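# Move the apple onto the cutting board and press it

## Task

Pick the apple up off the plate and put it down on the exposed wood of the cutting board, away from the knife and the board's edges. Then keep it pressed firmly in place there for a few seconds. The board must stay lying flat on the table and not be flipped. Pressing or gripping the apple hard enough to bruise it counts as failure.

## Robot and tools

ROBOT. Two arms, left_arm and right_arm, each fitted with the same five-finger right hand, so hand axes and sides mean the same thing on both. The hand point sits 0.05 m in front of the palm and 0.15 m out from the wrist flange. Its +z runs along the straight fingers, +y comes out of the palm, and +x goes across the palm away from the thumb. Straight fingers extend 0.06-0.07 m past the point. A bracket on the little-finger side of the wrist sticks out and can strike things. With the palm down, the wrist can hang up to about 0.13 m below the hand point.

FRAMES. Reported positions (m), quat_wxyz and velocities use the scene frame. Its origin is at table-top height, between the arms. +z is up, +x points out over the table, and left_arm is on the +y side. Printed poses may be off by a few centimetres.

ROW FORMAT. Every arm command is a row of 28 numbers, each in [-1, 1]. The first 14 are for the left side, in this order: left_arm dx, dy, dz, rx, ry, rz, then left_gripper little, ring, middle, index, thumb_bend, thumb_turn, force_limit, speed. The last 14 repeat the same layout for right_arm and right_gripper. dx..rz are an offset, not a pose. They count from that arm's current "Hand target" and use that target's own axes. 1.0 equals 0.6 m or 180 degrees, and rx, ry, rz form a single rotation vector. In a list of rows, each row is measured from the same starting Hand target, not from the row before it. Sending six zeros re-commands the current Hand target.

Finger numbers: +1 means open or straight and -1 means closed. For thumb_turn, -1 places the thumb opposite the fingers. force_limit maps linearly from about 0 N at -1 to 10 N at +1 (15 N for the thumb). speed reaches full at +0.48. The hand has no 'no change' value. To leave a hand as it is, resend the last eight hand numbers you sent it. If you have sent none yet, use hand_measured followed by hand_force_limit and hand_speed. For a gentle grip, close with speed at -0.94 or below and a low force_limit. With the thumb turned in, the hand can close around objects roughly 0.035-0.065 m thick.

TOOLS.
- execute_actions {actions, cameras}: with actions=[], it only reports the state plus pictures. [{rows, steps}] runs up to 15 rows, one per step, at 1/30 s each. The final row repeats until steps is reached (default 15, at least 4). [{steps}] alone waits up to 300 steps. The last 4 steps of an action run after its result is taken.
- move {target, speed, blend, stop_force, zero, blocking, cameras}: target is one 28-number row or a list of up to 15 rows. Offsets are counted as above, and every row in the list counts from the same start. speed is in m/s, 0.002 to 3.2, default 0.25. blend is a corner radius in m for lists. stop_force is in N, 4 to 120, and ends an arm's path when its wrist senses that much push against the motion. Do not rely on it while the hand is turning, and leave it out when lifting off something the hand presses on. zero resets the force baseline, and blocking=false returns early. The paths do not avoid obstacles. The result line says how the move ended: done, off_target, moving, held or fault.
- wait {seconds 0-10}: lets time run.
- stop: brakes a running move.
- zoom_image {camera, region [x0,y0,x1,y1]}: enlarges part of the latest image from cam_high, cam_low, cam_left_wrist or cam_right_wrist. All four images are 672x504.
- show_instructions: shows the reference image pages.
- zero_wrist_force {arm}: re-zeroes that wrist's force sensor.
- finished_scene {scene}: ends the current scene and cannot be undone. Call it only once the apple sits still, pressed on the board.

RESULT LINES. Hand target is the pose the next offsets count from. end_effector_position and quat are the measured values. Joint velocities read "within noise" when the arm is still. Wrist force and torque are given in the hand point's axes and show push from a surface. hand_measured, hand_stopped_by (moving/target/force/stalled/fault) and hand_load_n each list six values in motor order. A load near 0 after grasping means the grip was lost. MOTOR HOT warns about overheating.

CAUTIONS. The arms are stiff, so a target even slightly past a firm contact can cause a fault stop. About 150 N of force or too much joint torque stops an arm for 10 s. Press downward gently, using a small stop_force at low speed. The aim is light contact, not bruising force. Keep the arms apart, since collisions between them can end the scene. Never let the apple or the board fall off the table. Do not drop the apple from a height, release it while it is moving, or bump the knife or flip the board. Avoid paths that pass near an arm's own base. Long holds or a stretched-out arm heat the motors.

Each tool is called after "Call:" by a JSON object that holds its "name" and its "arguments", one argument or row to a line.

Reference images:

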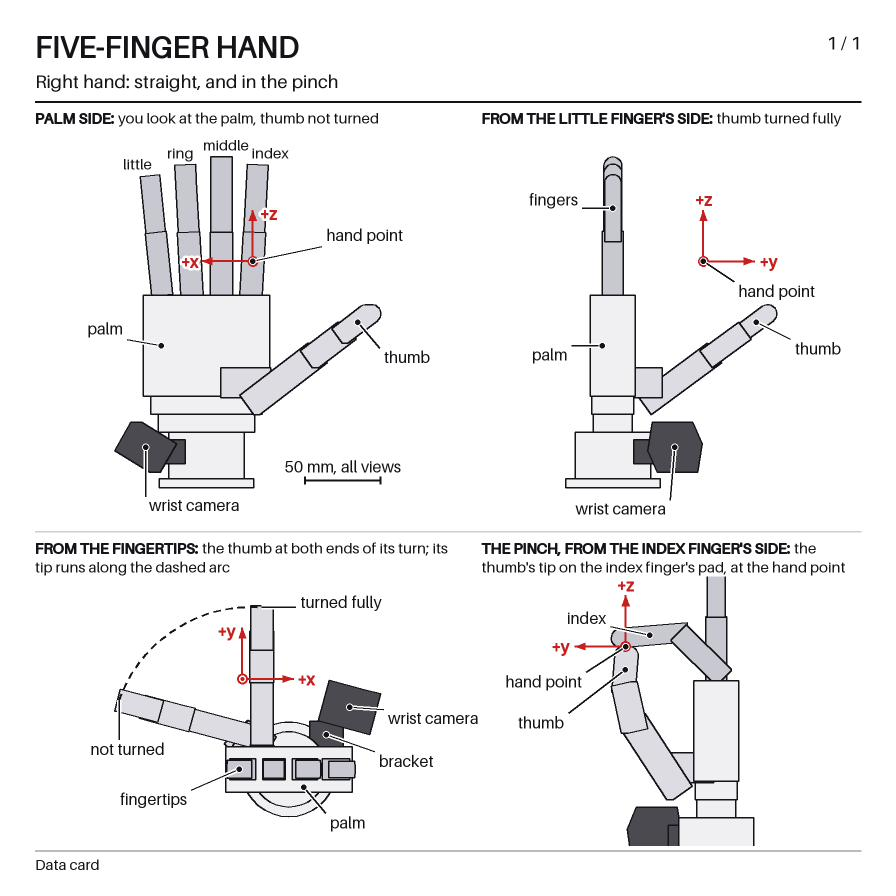

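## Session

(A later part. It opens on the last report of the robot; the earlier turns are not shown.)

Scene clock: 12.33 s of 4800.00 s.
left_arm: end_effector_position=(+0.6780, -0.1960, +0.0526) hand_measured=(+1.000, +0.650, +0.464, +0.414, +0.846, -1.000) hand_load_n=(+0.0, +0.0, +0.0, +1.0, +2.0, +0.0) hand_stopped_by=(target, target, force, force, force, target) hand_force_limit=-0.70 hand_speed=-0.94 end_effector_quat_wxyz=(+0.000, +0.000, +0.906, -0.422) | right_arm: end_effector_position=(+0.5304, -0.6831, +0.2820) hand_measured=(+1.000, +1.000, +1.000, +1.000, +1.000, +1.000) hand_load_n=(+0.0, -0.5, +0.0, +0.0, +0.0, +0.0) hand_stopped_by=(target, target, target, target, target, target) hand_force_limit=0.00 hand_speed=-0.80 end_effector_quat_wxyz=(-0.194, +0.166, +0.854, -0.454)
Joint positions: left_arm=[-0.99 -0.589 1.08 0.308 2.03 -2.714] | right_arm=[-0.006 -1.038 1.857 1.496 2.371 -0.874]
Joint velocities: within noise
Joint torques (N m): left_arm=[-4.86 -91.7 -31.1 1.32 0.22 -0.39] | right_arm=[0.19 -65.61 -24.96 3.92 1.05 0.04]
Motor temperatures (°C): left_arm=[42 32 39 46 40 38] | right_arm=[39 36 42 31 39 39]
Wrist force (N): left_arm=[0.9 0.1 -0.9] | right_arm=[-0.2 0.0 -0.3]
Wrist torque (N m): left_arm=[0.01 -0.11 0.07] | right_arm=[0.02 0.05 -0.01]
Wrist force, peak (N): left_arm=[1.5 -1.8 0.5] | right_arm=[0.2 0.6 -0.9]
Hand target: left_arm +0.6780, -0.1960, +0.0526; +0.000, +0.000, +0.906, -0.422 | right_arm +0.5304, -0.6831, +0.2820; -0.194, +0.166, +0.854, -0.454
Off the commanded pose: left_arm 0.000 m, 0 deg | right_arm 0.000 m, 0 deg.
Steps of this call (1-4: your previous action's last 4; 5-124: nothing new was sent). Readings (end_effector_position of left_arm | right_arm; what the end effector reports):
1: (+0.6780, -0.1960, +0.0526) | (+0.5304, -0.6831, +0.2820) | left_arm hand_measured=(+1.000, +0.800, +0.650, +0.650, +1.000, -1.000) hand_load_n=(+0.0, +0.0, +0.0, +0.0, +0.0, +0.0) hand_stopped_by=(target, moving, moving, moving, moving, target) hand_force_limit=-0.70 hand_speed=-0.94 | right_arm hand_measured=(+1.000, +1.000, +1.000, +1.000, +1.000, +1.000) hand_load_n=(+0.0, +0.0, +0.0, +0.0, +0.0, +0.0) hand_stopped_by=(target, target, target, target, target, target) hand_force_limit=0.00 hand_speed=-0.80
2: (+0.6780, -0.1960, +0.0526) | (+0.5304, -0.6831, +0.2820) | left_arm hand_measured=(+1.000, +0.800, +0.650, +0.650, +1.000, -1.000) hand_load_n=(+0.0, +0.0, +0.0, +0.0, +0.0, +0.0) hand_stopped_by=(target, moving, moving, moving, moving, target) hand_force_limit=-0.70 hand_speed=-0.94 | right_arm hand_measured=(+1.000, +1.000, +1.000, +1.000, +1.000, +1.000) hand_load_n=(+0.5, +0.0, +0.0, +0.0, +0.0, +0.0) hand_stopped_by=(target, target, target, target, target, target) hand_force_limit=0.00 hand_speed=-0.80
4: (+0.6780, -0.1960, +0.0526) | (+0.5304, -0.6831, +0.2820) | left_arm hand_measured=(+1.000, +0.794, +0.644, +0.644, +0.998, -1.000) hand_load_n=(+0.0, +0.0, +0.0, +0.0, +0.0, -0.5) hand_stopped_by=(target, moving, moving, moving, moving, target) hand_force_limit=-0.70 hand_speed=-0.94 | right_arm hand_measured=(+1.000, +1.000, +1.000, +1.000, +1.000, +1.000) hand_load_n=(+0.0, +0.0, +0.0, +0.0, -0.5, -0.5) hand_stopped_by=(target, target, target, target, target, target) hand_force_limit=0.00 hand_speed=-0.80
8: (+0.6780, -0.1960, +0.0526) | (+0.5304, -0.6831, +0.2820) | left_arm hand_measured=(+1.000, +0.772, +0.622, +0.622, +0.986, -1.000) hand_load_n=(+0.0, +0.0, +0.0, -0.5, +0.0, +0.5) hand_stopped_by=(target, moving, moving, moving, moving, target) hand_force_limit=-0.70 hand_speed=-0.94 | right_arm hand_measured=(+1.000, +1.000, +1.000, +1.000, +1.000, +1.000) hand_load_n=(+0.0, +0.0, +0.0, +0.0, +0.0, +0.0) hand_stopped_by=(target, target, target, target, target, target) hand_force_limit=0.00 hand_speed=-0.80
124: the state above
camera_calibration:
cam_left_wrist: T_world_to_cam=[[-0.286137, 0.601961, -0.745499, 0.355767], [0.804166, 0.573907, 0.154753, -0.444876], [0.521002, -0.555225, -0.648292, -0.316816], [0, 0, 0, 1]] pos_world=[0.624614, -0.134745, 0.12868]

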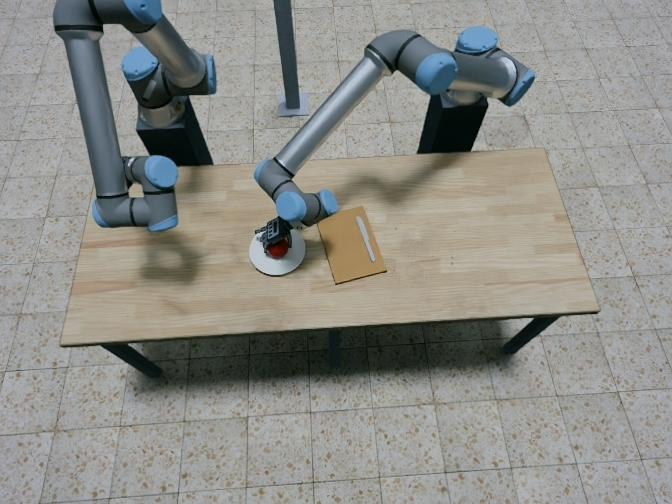

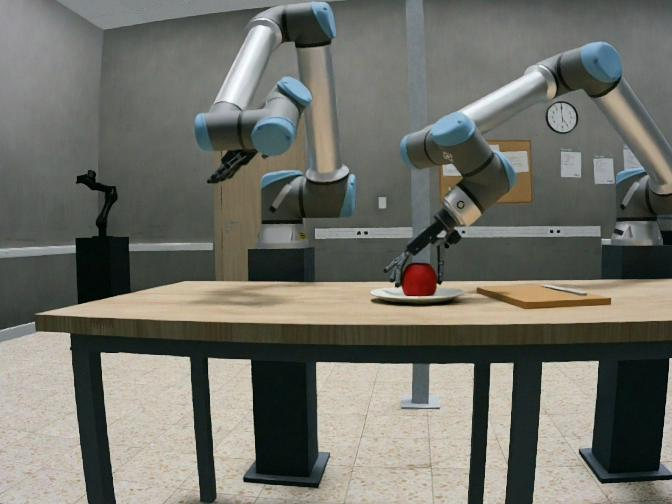

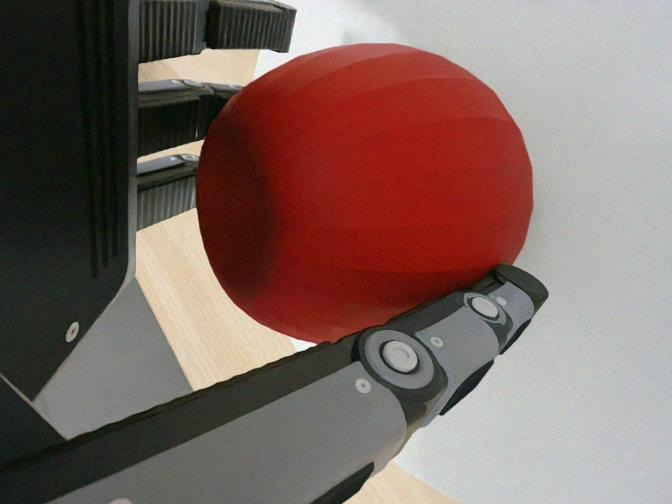

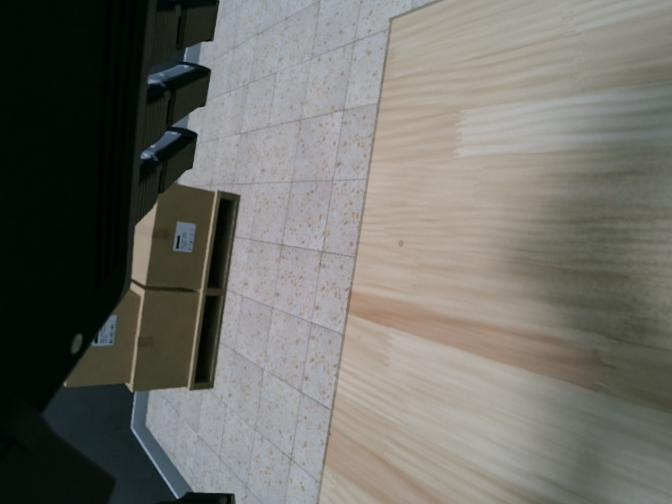

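Call:
{"name": "move", "arguments": {
  "target": [-0.0133,0,0,0,0,0,1,0.7,0.65,0.62,1,-1,-0.6,-0.3,0,0,0,0,0,0,1,1,1,1,1,1,0,-0.8],
  "speed": 0.05,
  "cameras": ["cam_high"]
}}

Call:
{"name": "execute_actions", "arguments": {
  "actions": [
    {"rows":[[0,0,0,0,0,0,1,0.3,0.2,0.2,0.6,-1,-0.6,-0.94,0,0,0,0,0,0,1,1,1,1,1,1,0,-0.8]],"steps":4}
  ]
}}

Call:
{"name": "wait", "arguments": {
  "seconds": 4.5
}}

Call:
{"name": "zoom_image", "arguments": {
  "camera": "cam_low",
  "region": [360, 160, 620, 320]
}}

Call:
{"name": "zoom_image", "arguments": {
  "camera": "cam_high",
  "region": [230, 180, 400, 300]
}}

Scene clock: 13.27 s of 4800.00 s.
left_arm: end_effector_position=(+0.6861, -0.1960, +0.0525) hand_measured=(+1.000, +0.700, +0.650, +0.620, +1.000, -1.000) hand_load_n=(+0.0, +0.0, +0.0, +0.0, +0.0, +0.0) hand_stopped_by=(target, target, target, target, target, target) hand_force_limit=-0.60 hand_speed=-0.30 end_effector_quat_wxyz=(+0.000, +0.000, +0.906, -0.422) | right_arm: end_effector_position=(+0.5304, -0.6831, +0.2820) hand_measured=(+1.000, +1.000, +1.000, +1.000, +1.000, +1.000) hand_load_n=(+0.0, -0.5, -0.5, +0.0, +0.0, +0.0) hand_stopped_by=(target, target, target, target, target, target) hand_force_limit=0.00 hand_speed=-0.80 end_effector_quat_wxyz=(-0.194, +0.166, +0.854, -0.454)
Joint positions: left_arm=[-0.983 -0.578 1.06 0.321 2.035 -2.708] | right_arm=[-0.006 -1.038 1.857 1.496 2.371 -0.874]
Joint velocities: within noise
Joint torques (N m): left_arm=[-3.19 -108.62 -26.05 1.57 1.53 0.52] | right_arm=[0.02 -66.31 -25.43 3.57 1.45 -0.21]
Motor temperatures (°C): left_arm=[42 32 39 46 40 38] | right_arm=[39 36 42 31 39 39]
Wrist force (N): left_arm=[0.9 0.1 0.4] | right_arm=[0.2 0.3 -0.2]
Wrist torque (N m): left_arm=[-0.09 -0.12 0.05] | right_arm=[0.05 -0.02 0.02]
Wrist force, peak (N): left_arm=[1.5 0.6 0.0] | right_arm=[-0.1 0.2 -0.7]
Hand target: left_arm +0.6860, -0.1960, +0.0526; +0.000, +0.000, +0.906, -0.422 | right_arm +0.5304, -0.6831, +0.2820; -0.194, +0.166, +0.854, -0.454
Off the commanded pose: left_arm 0.000 m, 0 deg | right_arm 0.000 m, 0 deg.
Kept back: nothing.
move: done
Images, in order (width x height): cam_high 672x504.

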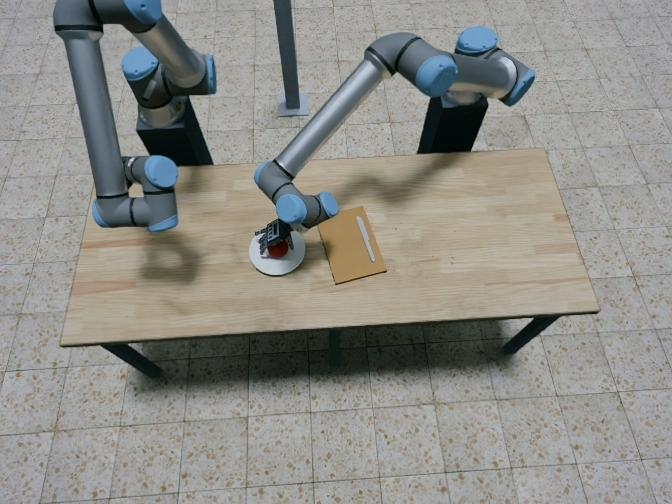

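Scene clock: 13.30 s of 4800.00 s.
left_arm: end_effector_position=(+0.6861, -0.1959, +0.0525) hand_measured=(+1.000, +0.700, +0.650, +0.620, +1.000, -1.000) hand_load_n=(+0.0, +0.0, +0.0, +0.0, +0.0, +0.0) hand_stopped_by=(target, target, target, target, target, target) hand_force_limit=-0.60 hand_speed=-0.30 end_effector_quat_wxyz=(+0.000, +0.000, +0.906, -0.422) | right_arm: end_effector_position=(+0.5304, -0.6831, +0.2820) hand_measured=(+1.000, +1.000, +1.000, +1.000, +1.000, +1.000) hand_load_n=(+0.0, -0.5, +0.0, -0.5, +0.0, +0.0) hand_stopped_by=(target, target, target, target, target, target) hand_force_limit=0.00 hand_speed=-0.80 end_effector_quat_wxyz=(-0.194, +0.166, +0.854, -0.454)
Joint positions: left_arm=[-0.983 -0.578 1.06 0.321 2.035 -2.708] | right_arm=[-0.006 -1.038 1.857 1.496 2.371 -0.874]
Joint velocities: within noise
Joint torques (N m): left_arm=[-2.36 -111.28 -28.17 1.53 0.91 -0.23] | right_arm=[-1.07 -67.38 -24.92 3.93 0.69 -0.28]
Motor temperatures (°C): left_arm=[42 32 39 46 40 38] | right_arm=[39 36 42 31 39 39]
Wrist force (N): left_arm=[1.1 0.2 0.6] | right_arm=[0.0 -0.2 -0.6]
Wrist torque (N m): left_arm=[-0.08 -0.14 0.07] | right_arm=[0.01 0.02 0.00]
Wrist force, peak (N): left_arm=[1.1 0.2 0.6] | right_arm=[0.0 -0.2 -0.6]
Hand target: left_arm +0.6860, -0.1960, +0.0526; +0.000, +0.000, +0.906, -0.422 | right_arm +0.5304, -0.6831, +0.2820; -0.194, +0.166, +0.854, -0.454
Kept back: the last 4 steps of this action.
Steps of this call (1: nothing new was sent). Readings (end_effector_position of left_arm | right_arm; what the end effector reports):
1: the state above

Scene clock: 17.93 s of 4800.00 s.
left_arm: end_effector_position=(+0.6860, -0.1960, +0.0526) hand_measured=(+1.000, +0.340, +0.408, +0.350, +0.866, -1.000) hand_load_n=(+0.0, +2.5, +0.5, +1.0, +4.0, +0.5) hand_stopped_by=(target, force, force, force, force, target) hand_force_limit=-0.60 hand_speed=-0.94 end_effector_quat_wxyz=(+0.000, +0.000, +0.906, -0.422) | right_arm: end_effector_position=(+0.5304, -0.6831, +0.2820) hand_measured=(+1.000, +1.000, +1.000, +1.000, +1.000, +1.000) hand_load_n=(+0.0, +0.0, +0.0, +0.0, +0.0, +0.0) hand_stopped_by=(target, target, target, target, target, target) hand_force_limit=0.00 hand_speed=-0.80 end_effector_quat_wxyz=(-0.194, +0.166, +0.854, -0.454)
Joint positions: left_arm=[-0.983 -0.579 1.06 0.321 2.035 -2.708] | right_arm=[-0.006 -1.038 1.857 1.496 2.371 -0.874]
Joint velocities: within noise
Joint torques (N m): left_arm=[-3.92 -94.72 -35.37 2.71 -0.68 -1.54] | right_arm=[-2.53 -65.57 -24.1 3.87 0.86 -0.02]
Motor temperatures (°C): left_arm=[42 32 39 46 40 38] | right_arm=[39 36 42 31 39 39]
Wrist force (N): left_arm=[1.3 -0.6 0.9] | right_arm=[-0.5 -0.2 -0.6]
Wrist torque (N m): left_arm=[-0.03 -0.16 0.05] | right_arm=[0.01 0.09 -0.03]
Wrist force, peak (N): left_arm=[1.5 -2.0 0.4] | right_arm=[-0.1 -0.3 -0.9]
Hand target: left_arm +0.6860, -0.1960, +0.0526; +0.000, +0.000, +0.906, -0.422 | right_arm +0.5304, -0.6831, +0.2820; -0.194, +0.166, +0.854, -0.454
Off the commanded pose: left_arm 0.000 m, 0 deg | right_arm 0.000 m, 0 deg.
Steps of this call (1-4: your previous action's last 4; 5-139: nothing new was sent). Readings (end_effector_position of left_arm | right_arm; what the end effector reports):
1: (+0.6861, -0.1959, +0.0525) | (+0.5304, -0.6831, +0.2820) | left_arm hand_measured=(+1.000, +0.700, +0.650, +0.620, +1.000, -1.000) hand_load_n=(+0.0, +0.0, -0.5, +0.0, +0.0, +0.0) hand_stopped_by=(target, moving, moving, moving, moving, target) hand_force_limit=-0.60 hand_speed=-0.94 | right_arm hand_measured=(+1.000, +1.000, +1.000, +1.000, +1.000, +1.000) hand_load_n=(+0.0, +0.0, +0.5, +0.0, +0.0, +0.0) hand_stopped_by=(target, target, target, target, target, target) hand_force_limit=0.00 hand_speed=-0.80
2: (+0.6861, -0.1959, +0.0525) | (+0.5304, -0.6831, +0.2820) | left_arm hand_measured=(+1.000, +0.700, +0.650, +0.620, +1.000, -1.000) hand_load_n=(+0.0, +0.0, +0.0, +0.0, +0.0, +0.0) hand_stopped_by=(target, moving, moving, moving, moving, target) hand_force_limit=-0.60 hand_speed=-0.94 | right_arm hand_measured=(+1.000, +1.000, +1.000, +1.000, +1.000, +1.000) hand_load_n=(+0.0, +0.0, +0.0, +0.0, +0.0, +0.0) hand_stopped_by=(target, target, target, target, target, target) hand_force_limit=0.00 hand_speed=-0.80
4: (+0.6860, -0.1959, +0.0525) | (+0.5304, -0.6831, +0.2820) | left_arm hand_measured=(+1.000, +0.694, +0.644, +0.614, +0.998, -1.000) hand_load_n=(+0.0, +0.0, +0.0, +0.0, +0.0, +0.0) hand_stopped_by=(target, moving, moving, moving, moving, target) hand_force_limit=-0.60 hand_speed=-0.94 | right_arm hand_measured=(+1.000, +1.000, +1.000, +1.000, +1.000, +1.000) hand_load_n=(+0.0, +0.0, +0.0, +0.0, +0.0, +0.0) hand_stopped_by=(target, target, target, target, target, target) hand_force_limit=0.00 hand_speed=-0.80
8: (+0.6860, -0.1959, +0.0525) | (+0.5304, -0.6831, +0.2820) | left_arm hand_measured=(+1.000, +0.672, +0.622, +0.592, +0.986, -1.000) hand_load_n=(+0.0, +0.0, +0.0, +0.0, +0.0, +0.0) hand_stopped_by=(target, moving, moving, moving, moving, target) hand_force_limit=-0.60 hand_speed=-0.94 | right_arm hand_measured=(+1.000, +1.000, +1.000, +1.000, +1.000, +1.000) hand_load_n=(+0.0, +0.0, +0.0, +0.0, +0.0, -0.5) hand_stopped_by=(target, target, target, target, target, target) hand_force_limit=0.00 hand_speed=-0.80
139: the state above
camera_calibration:
cam_left_wrist: T_world_to_cam=[[-0.286137, 0.601961, -0.745499, 0.358028], [0.804166, 0.573907, 0.154753, -0.451229], [0.521002, -0.555225, -0.648292, -0.320932], [0, 0, 0, 1]] pos_world=[0.632514, -0.134745, 0.12868]

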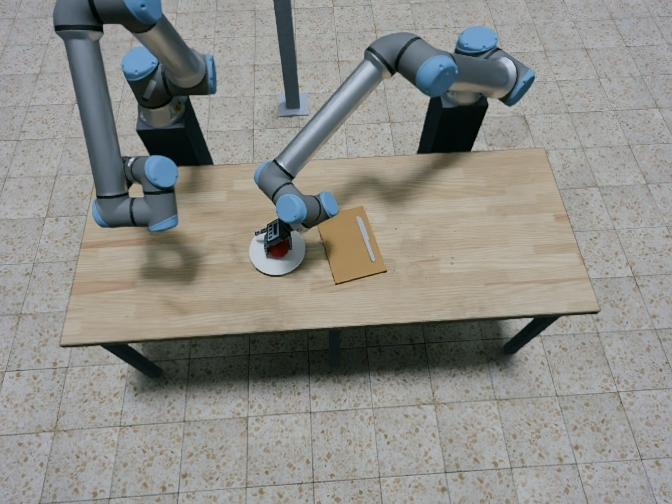

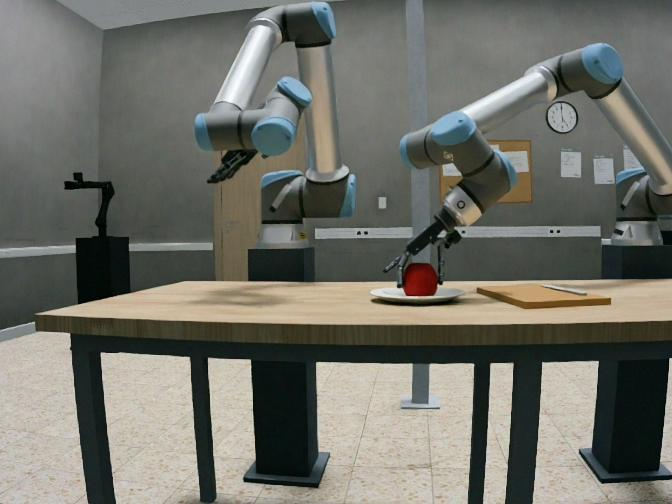

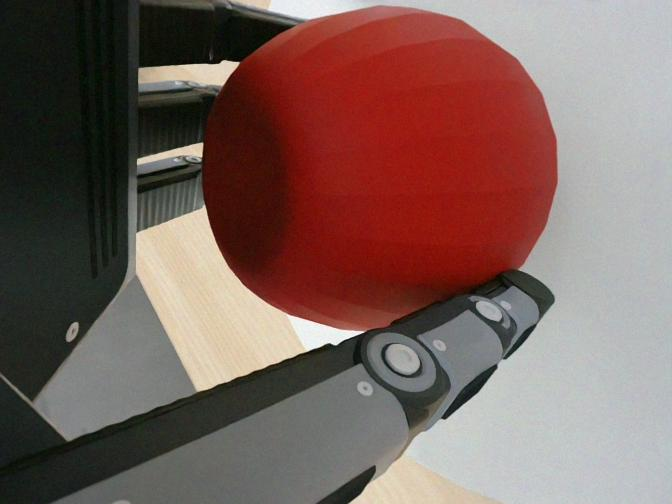

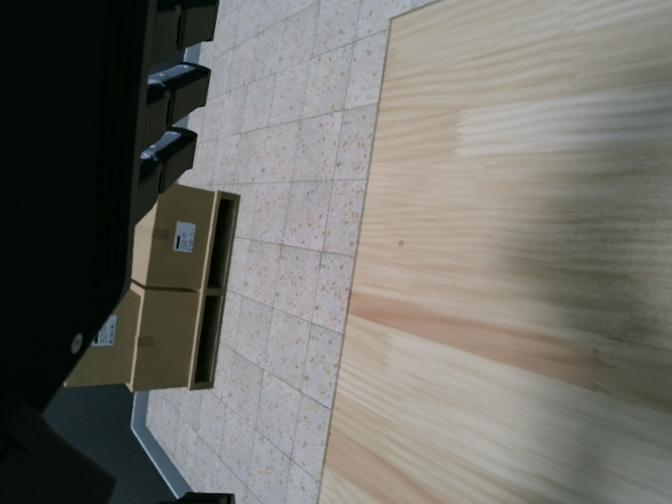

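Scaled by 1.938 from the camera's 672x504 image, which has a finer 960x720 frame.

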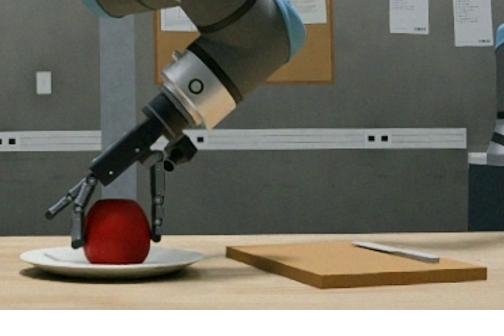

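Scaled by 2.965 from the camera's 672x504 image, which has a finer 960x720 frame.

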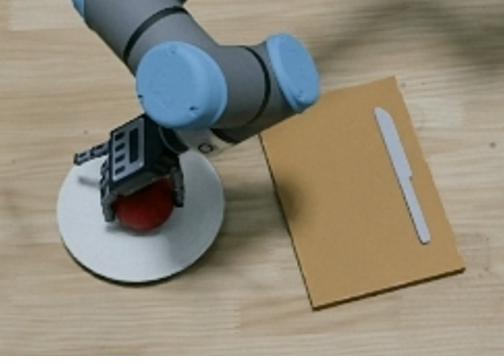

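Call:
{"name": "execute_actions", "arguments": {
  "actions": [
    {"rows":[[0,0,0,0,0,0,1,0.29,0.19,0.19,0.55,-1,-0.4,-0.96,0,0,0,0,0,0,1,1,1,1,1,1,0,-0.8]],"steps":4}
  ]
}}

Call:
{"name": "wait", "arguments": {
  "seconds": 1.5,
  "cameras": ["cam_left_wrist"]
}}

Scene clock: 18.13 s of 4800.00 s.
left_arm: end_effector_position=(+0.6860, -0.1960, +0.0526) hand_measured=(+1.000, +0.340, +0.408, +0.350, +0.866, -1.000) hand_load_n=(-0.5, +2.5, +0.5, +1.0, +4.0, +1.0) hand_stopped_by=(target, force, force, force, force, target) hand_force_limit=-0.60 hand_speed=-0.94 end_effector_quat_wxyz=(+0.000, +0.000, +0.906, -0.422) | right_arm: end_effector_position=(+0.5304, -0.6831, +0.2820) hand_measured=(+1.000, +1.000, +1.000, +1.000, +1.000, +1.000) hand_load_n=(+0.0, +0.0, +0.0, +0.0, +0.0, +0.0) hand_stopped_by=(target, target, target, target, target, target) hand_force_limit=0.00 hand_speed=-0.80 end_effector_quat_wxyz=(-0.194, +0.166, +0.854, -0.454)
Joint positions: left_arm=[-0.983 -0.579 1.06 0.321 2.035 -2.708] | right_arm=[-0.006 -1.038 1.857 1.496 2.371 -0.874]
Joint velocities: within noise
Joint torques (N m): left_arm=[-4.66 -92.82 -36.02 3.02 -0.71 -1.32] | right_arm=[1.81 -66.83 -24.71 3.8 0.81 0.23]
Motor temperatures (°C): left_arm=[42 32 39 46 40 38] | right_arm=[39 36 42 31 39 39]
Wrist force (N): left_arm=[1.4 -0.6 0.5] | right_arm=[0.0 0.3 -0.2]
Wrist torque (N m): left_arm=[-0.02 -0.16 0.05] | right_arm=[0.06 0.01 0.01]
Wrist force, peak (N): left_arm=[1.5 -0.7 0.3] | right_arm=[-0.1 -0.5 -0.7]
Hand target: left_arm +0.6860, -0.1960, +0.0526; +0.000, +0.000, +0.906, -0.422 | right_arm +0.5304, -0.6831, +0.2820; -0.194, +0.166, +0.854, -0.454
Kept back: the last 4 steps of this action.
Steps of this call (1-6: nothing new was sent). Readings (end_effector_position of left_arm | right_arm; what the end effector reports):
1: (+0.6860, -0.1960, +0.0526) | (+0.5304, -0.6831, +0.2820) | left_arm hand_measured=(+1.000, +0.340, +0.408, +0.350, +0.866, -1.000) hand_load_n=(+0.0, +2.5, +0.5, +1.5, +4.0, +1.0) hand_stopped_by=(target, force, force, force, force, target) hand_force_limit=-0.60 hand_speed=-0.94 | right_arm hand_measured=(+1.000, +1.000, +1.000, +1.000, +1.000, +1.000) hand_load_n=(+0.0, +0.0, +0.0, +0.0, -0.5, +0.0) hand_stopped_by=(target, target, target, target, target, target) hand_force_limit=0.00 hand_speed=-0.80
2: (+0.6860, -0.1960, +0.0526) | (+0.5304, -0.6831, +0.2820) | left_arm hand_measured=(+1.000, +0.340, +0.408, +0.350, +0.866, -1.000) hand_load_n=(+0.0, +2.5, +0.5, +1.5, +4.0, +1.0) hand_stopped_by=(target, force, force, force, force, target) hand_force_limit=-0.60 hand_speed=-0.94 | right_arm hand_measured=(+1.000, +1.000, +1.000, +1.000, +1.000, +1.000) hand_load_n=(+0.0, +0.0, -0.5, +0.0, +0.0, +0.0) hand_stopped_by=(target, target, target, target, target, target) hand_force_limit=0.00 hand_speed=-0.80
4: (+0.6860, -0.1960, +0.0526) | (+0.5304, -0.6831, +0.2820) | left_arm hand_measured=(+1.000, +0.340, +0.408, +0.350, +0.866, -1.000) hand_load_n=(+0.0, +2.5, +0.5, +1.5, +4.0, +0.5) hand_stopped_by=(target, force, force, force, force, target) hand_force_limit=-0.60 hand_speed=-0.94 | right_arm hand_measured=(+1.000, +1.000, +1.000, +1.000, +1.000, +1.000) hand_load_n=(+0.0, +0.0, +0.0, +0.0, +0.0, +0.0) hand_stopped_by=(target, target, target, target, target, target) hand_force_limit=0.00 hand_speed=-0.80
6: the state above

Scene clock: 19.77 s of 4800.00 s.
left_arm: end_effector_position=(+0.6860, -0.1960, +0.0525) hand_measured=(+1.000, +0.334, +0.390, +0.332, +0.868, -1.000) hand_load_n=(+0.0, +1.5, +3.0, +3.0, +7.0, +1.0) hand_stopped_by=(target, force, force, force, force, target) hand_force_limit=-0.40 hand_speed=-0.96 end_effector_quat_wxyz=(+0.000, +0.000, +0.906, -0.422) | right_arm: end_effector_position=(+0.5304, -0.6831, +0.2820) hand_measured=(+1.000, +1.000, +1.000, +1.000, +1.000, +1.000) hand_load_n=(+0.0, +0.0, +0.0, +0.0, +0.0, +0.0) hand_stopped_by=(target, target, target, target, target, target) hand_force_limit=0.00 hand_speed=-0.80 end_effector_quat_wxyz=(-0.194, +0.166, +0.854, -0.454)
Joint positions: left_arm=[-0.983 -0.579 1.06 0.321 2.035 -2.708] | right_arm=[-0.006 -1.038 1.857 1.496 2.371 -0.874]
Joint velocities: within noise
Joint torques (N m): left_arm=[-2.88 -91.56 -37.98 3.07 -0.71 -1.23] | right_arm=[2.46 -67 -24.98 3.71 1.1 -0.03]
Motor temperatures (°C): left_arm=[42 32 39 46 40 38] | right_arm=[39 36 42 31 39 39]
Wrist force (N): left_arm=[1.1 -1.0 0.3] | right_arm=[0.1 0.0 -0.5]
Wrist torque (N m): left_arm=[0.04 -0.15 0.04] | right_arm=[0.02 0.00 0.01]
Wrist force, peak (N): left_arm=[1.1 -2.8 -0.1] | right_arm=[-0.1 -0.3 -0.7]
Hand target: left_arm +0.6860, -0.1960, +0.0526; +0.000, +0.000, +0.906, -0.422 | right_arm +0.5304, -0.6831, +0.2820; -0.194, +0.166, +0.854, -0.454
Off the commanded pose: left_arm 0.000 m, 0 deg | right_arm 0.000 m, 0 deg.
Steps of this call (1-4: your previous action's last 4; 5-49: nothing new was sent). Readings (end_effector_position of left_arm | right_arm; what the end effector reports):
1: (+0.6860, -0.1960, +0.0526) | (+0.5304, -0.6831, +0.2820) | left_arm hand_measured=(+1.000, +0.340, +0.408, +0.350, +0.866, -1.000) hand_load_n=(+0.0, +2.5, +0.0, +1.5, +4.0, +1.0) hand_stopped_by=(target, moving, moving, moving, moving, target) hand_force_limit=-0.40 hand_speed=-0.96 | right_arm hand_measured=(+1.000, +1.000, +1.000, +1.000, +1.000, +1.000) hand_load_n=(+0.0, +0.0, +0.0, +0.0, +0.0, +0.0) hand_stopped_by=(target, target, target, target, target, target) hand_force_limit=0.00 hand_speed=-0.80
2: (+0.6860, -0.1960, +0.0526) | (+0.5304, -0.6831, +0.2820) | left_arm hand_measured=(+1.000, +0.340, +0.408, +0.350, +0.866, -1.000) hand_load_n=(+0.0, +2.5, +0.5, +1.5, +4.0, +1.0) hand_stopped_by=(target, moving, moving, moving, moving, target) hand_force_limit=-0.40 hand_speed=-0.96 | right_arm hand_measured=(+1.000, +1.000, +1.000, +1.000, +1.000, +1.000) hand_load_n=(+0.0, +0.0, -0.5, +0.0, +0.0, +0.0) hand_stopped_by=(target, target, target, target, target, target) hand_force_limit=0.00 hand_speed=-0.80
4: (+0.6860, -0.1960, +0.0526) | (+0.5304, -0.6831, +0.2820) | left_arm hand_measured=(+1.000, +0.336, +0.404, +0.346, +0.866, -1.000) hand_load_n=(+0.0, +2.5, +1.0, +1.5, +5.0, +1.0) hand_stopped_by=(target, moving, moving, moving, force, target) hand_force_limit=-0.40 hand_speed=-0.96 | right_arm hand_measured=(+1.000, +1.000, +1.000, +1.000, +1.000, +1.000) hand_load_n=(+0.0, +0.0, +0.0, +0.5, +0.0, +0.0) hand_stopped_by=(target, target, target, target, target, target) hand_force_limit=0.00 hand_speed=-0.80
8: (+0.6860, -0.1960, +0.0526) | (+0.5304, -0.6831, +0.2820) | left_arm hand_measured=(+1.000, +0.334, +0.390, +0.332, +0.868, -1.000) hand_load_n=(-0.5, +1.5, +3.0, +3.5, +7.0, +1.0) hand_stopped_by=(target, force, force, force, force, target) hand_force_limit=-0.40 hand_speed=-0.96 | right_arm hand_measured=(+1.000, +1.000, +1.000, +1.000, +1.000, +1.000) hand_load_n=(+0.0, +0.0, +0.0, +0.0, -0.5, +0.0) hand_stopped_by=(target, target, target, target, target, target) hand_force_limit=0.00 hand_speed=-0.80
49: the state above
camera_calibration:
cam_left_wrist: T_world_to_cam=[[-0.286151, 0.601977, -0.745481, 0.358036], [0.804208, 0.573861, 0.154701, -0.451254], [0.520929, -0.555254, -0.648326, -0.320886], [0, 0, 0, 1]] pos_world=[0.632514, -0.134745, 0.12868]
Images, in order (width x height): cam_left_wrist 672x504.

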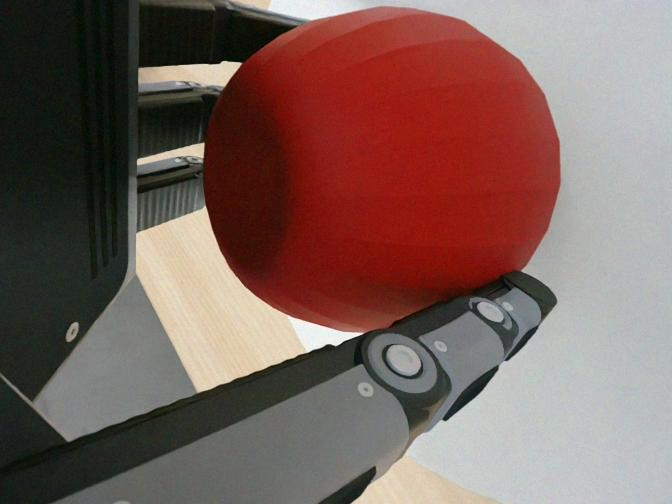

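Call:
{"name": "move", "arguments": {
  "target": [0,-0.0638,-0.0536,0,0,0,1,0.29,0.19,0.19,0.55,-1,-0.4,-0.96,0,0,0,0,0,0,1,1,1,1,1,1,0,-0.8],
  "speed": 0.06
}}

Call:
{"name": "zoom_image", "arguments": {
  "camera": "cam_low",
  "region": [360, 160, 620, 320]
}}

Scene clock: 21.10 s of 4800.00 s.
left_arm: end_effector_position=(+0.6860, -0.1960, +0.1028) hand_measured=(+1.000, +0.334, +0.390, +0.332, +0.868, -1.000) hand_load_n=(+0.0, +1.5, +2.0, +2.5, +7.5, +1.0) hand_stopped_by=(target, force, force, force, force, target) hand_force_limit=-0.40 hand_speed=-0.96 end_effector_quat_wxyz=(+0.000, +0.000, +0.906, -0.422) | right_arm: end_effector_position=(+0.5304, -0.6831, +0.2820) hand_measured=(+1.000, +1.000, +1.000, +1.000, +1.000, +1.000) hand_load_n=(+0.0, +0.0, +0.0, +0.0, +0.0, +0.0) hand_stopped_by=(target, target, target, target, target, target) hand_force_limit=0.00 hand_speed=-0.80 end_effector_quat_wxyz=(-0.194, +0.166, +0.854, -0.454)
Joint positions: left_arm=[-0.983 -0.62 1.045 0.378 2.035 -2.708] | right_arm=[-0.006 -1.038 1.857 1.496 2.371 -0.874]
Joint velocities: within noise
Joint torques (N m): left_arm=[5.09 -90.13 -29.9 -0.99 -0.21 -0.19] | right_arm=[-0.33 -66.07 -23.76 3.56 0.99 0.14]
Motor temperatures (°C): left_arm=[42 32 39 46 40 38] | right_arm=[39 36 42 31 39 39]
Wrist force (N): left_arm=[1.5 2.3 2.0] | right_arm=[0.0 -0.1 -0.7]
Wrist torque (N m): left_arm=[0.00 -0.24 0.13] | right_arm=[0.04 0.02 0.00]
Wrist force, peak (N): left_arm=[1.4 3.0 2.5] | right_arm=[0.3 -0.2 -0.6]
Hand target: left_arm +0.6860, -0.1960, +0.1025; +0.000, +0.000, +0.906, -0.422 | right_arm +0.5304, -0.6831, +0.2820; -0.194, +0.166, +0.854, -0.454
Off the commanded pose: left_arm 0.000 m, 0 deg | right_arm 0.000 m, 0 deg.
Kept back: nothing.
move: done
camera_calibration:
cam_left_wrist: T_world_to_cam=[[-0.286151, 0.601977, -0.745481, 0.395488], [0.804208, 0.573861, 0.154701, -0.459101], [0.520929, -0.555254, -0.648326, -0.288393], [0, 0, 0, 1]] pos_world=[0.632614, -0.134745, 0.17888]

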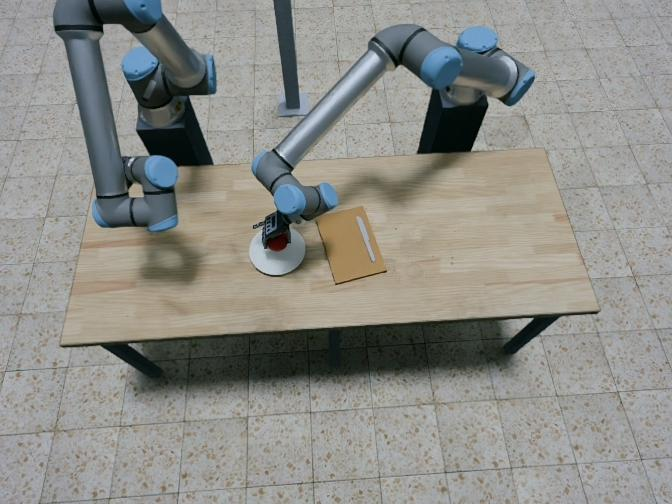

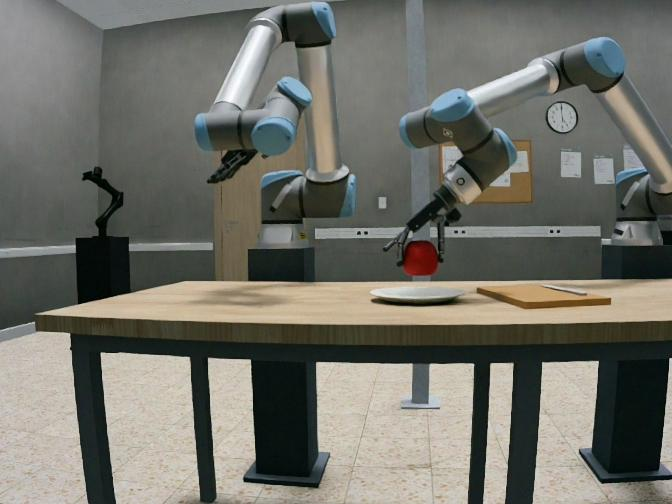

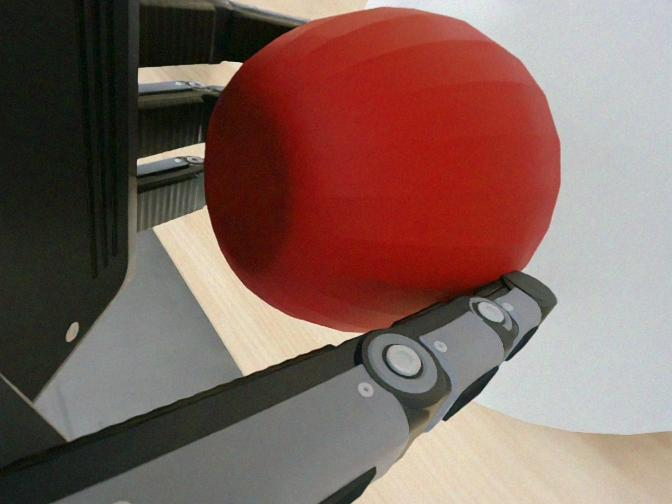

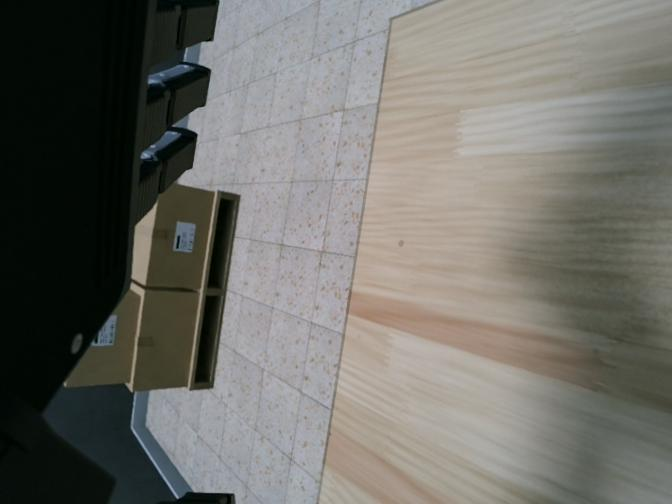

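Scaled by 1.938 from the camera's 672x504 image, which has a finer 960x720 frame.

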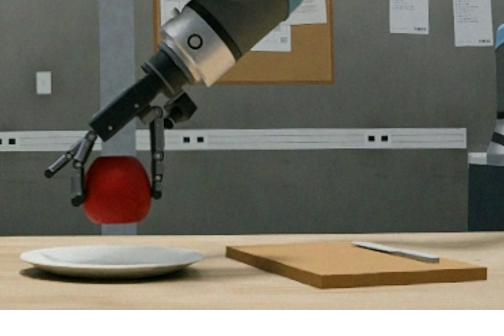

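Call:
{"name": "move", "arguments": {
  "target": [0.0133,0.2275,-0.3488,0,0,0,1,0.29,0.19,0.19,0.55,-1,-0.4,-0.96,0,0,0,0,0,0,1,1,1,1,1,1,0,-0.8],
  "speed": 0.15
}}

Call:
{"name": "zoom_image", "arguments": {
  "camera": "cam_low",
  "region": [420, 160, 640, 320]
}}

Call:
{"name": "zoom_image", "arguments": {
  "camera": "cam_high",
  "region": [230, 180, 400, 300]
}}

Scene clock: 23.57 s of 4800.00 s.
left_arm: end_effector_position=(+0.6781, +0.0521, +0.1327) hand_measured=(+1.000, +0.334, +0.390, +0.332, +0.868, -1.000) hand_load_n=(+0.0, +1.5, +2.5, +3.0, +7.5, +1.0) hand_stopped_by=(target, force, force, force, force, target) hand_force_limit=-0.40 hand_speed=-0.96 end_effector_quat_wxyz=(+0.000, +0.000, +0.906, -0.422) end_effector_velocity=(+0.000, -0.003, +0.000) end_effector_angular_velocity=(+0.001, +0.001, +0.002) | right_arm: end_effector_position=(+0.5304, -0.6831, +0.2820) hand_measured=(+1.000, +1.000, +1.000, +1.000, +1.000, +1.000) hand_load_n=(+0.0, +0.0, +0.0, +0.0, +0.0, -0.5) hand_stopped_by=(target, target, target, target, target, target) hand_force_limit=0.00 hand_speed=-0.80 end_effector_quat_wxyz=(-0.194, +0.166, +0.854, -0.454)
Joint positions: left_arm=[-0.799 -0.87 1.476 0.277 2.158 -2.549] | right_arm=[-0.006 -1.038 1.857 1.496 2.371 -0.874]
Joint velocities: left_arm=[-0.003 0.002 -0.004 0.001 -0.004 -0.005] | right_arm=[within noise]
Joint torques (N m): left_arm=[-14.63 -75.36 -37.73 0.9 -0.48 -2.46] | right_arm=[-0.08 -65.94 -25.36 3.22 1.23 -0.23]
Motor temperatures (°C): left_arm=[42 32 39 46 40 38] | right_arm=[39 36 42 31 39 39]
Wrist force (N): left_arm=[1.1 2.0 2.4] | right_arm=[-0.3 0.0 -0.2]
Wrist torque (N m): left_arm=[-0.01 -0.22 0.07] | right_arm=[0.00 0.06 -0.03]
Wrist force, peak (N): left_arm=[1.6 0.9 3.6] | right_arm=[-0.2 0.0 -0.7]
Hand target: left_arm +0.6781, +0.0521, +0.1326; +0.000, +0.000, +0.906, -0.422 | right_arm +0.5304, -0.6831, +0.2820; -0.194, +0.166, +0.854, -0.454
Off the commanded pose: left_arm 0.000 m, 0 deg | right_arm 0.000 m, 0 deg.
Kept back: nothing.
move: done
camera_calibration:
cam_left_wrist: T_world_to_cam=[[-0.286078, 0.601878, -0.745589, 0.266155], [0.804184, 0.573892, 0.154715, -0.599739], [0.521007, -0.55533, -0.648198, -0.127199], [0, 0, 0, 1]] pos_world=[0.624713, 0.113355, 0.208781]

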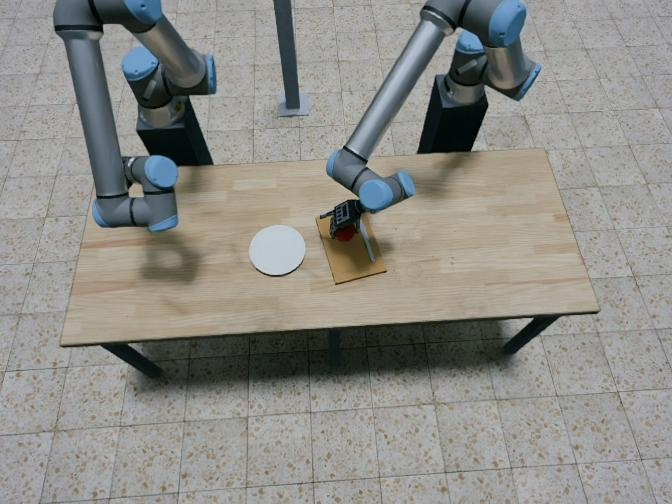

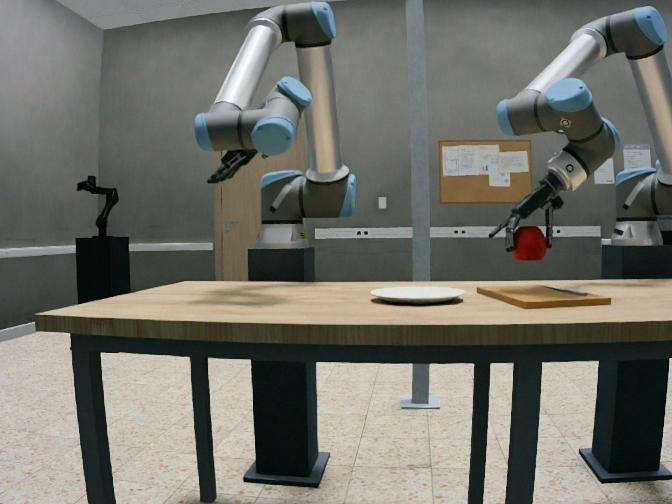

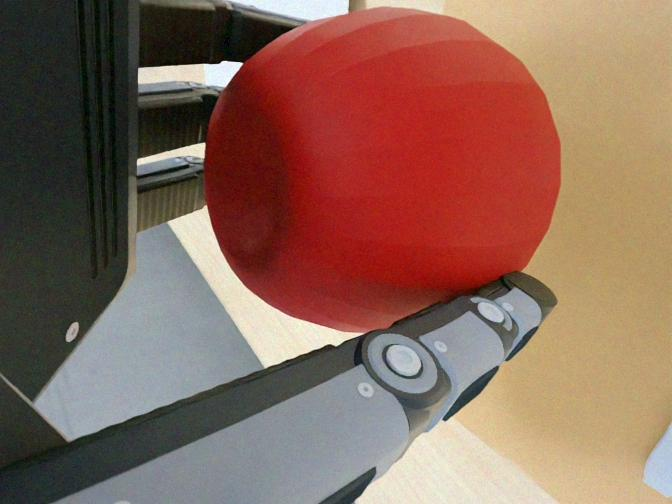

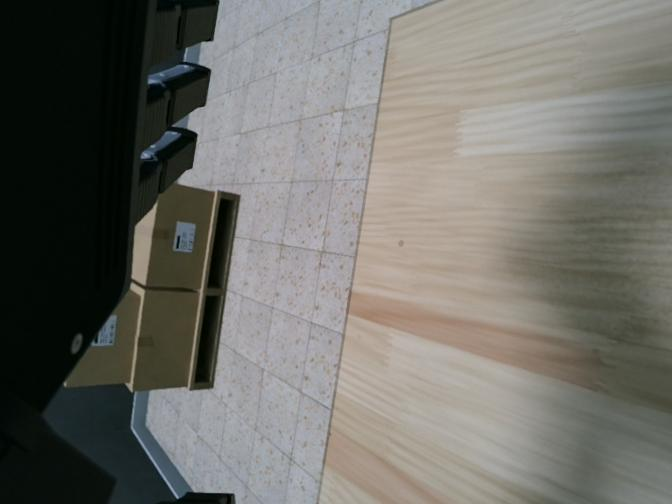

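Scaled by 2.291 from the camera's 672x504 image, which has a finer 960x720 frame.

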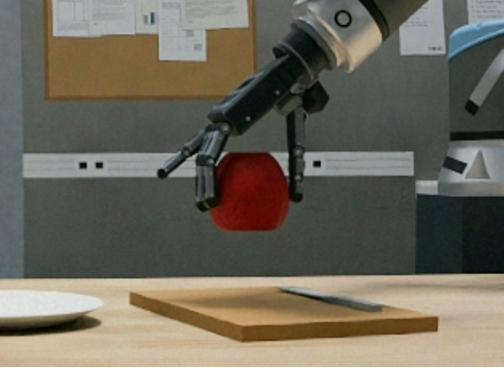

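Scaled by 2.965 from the camera's 672x504 image, which has a finer 960x720 frame.

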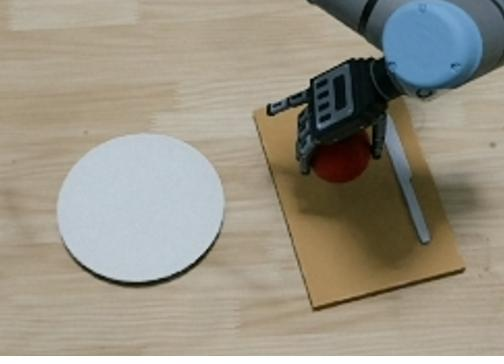

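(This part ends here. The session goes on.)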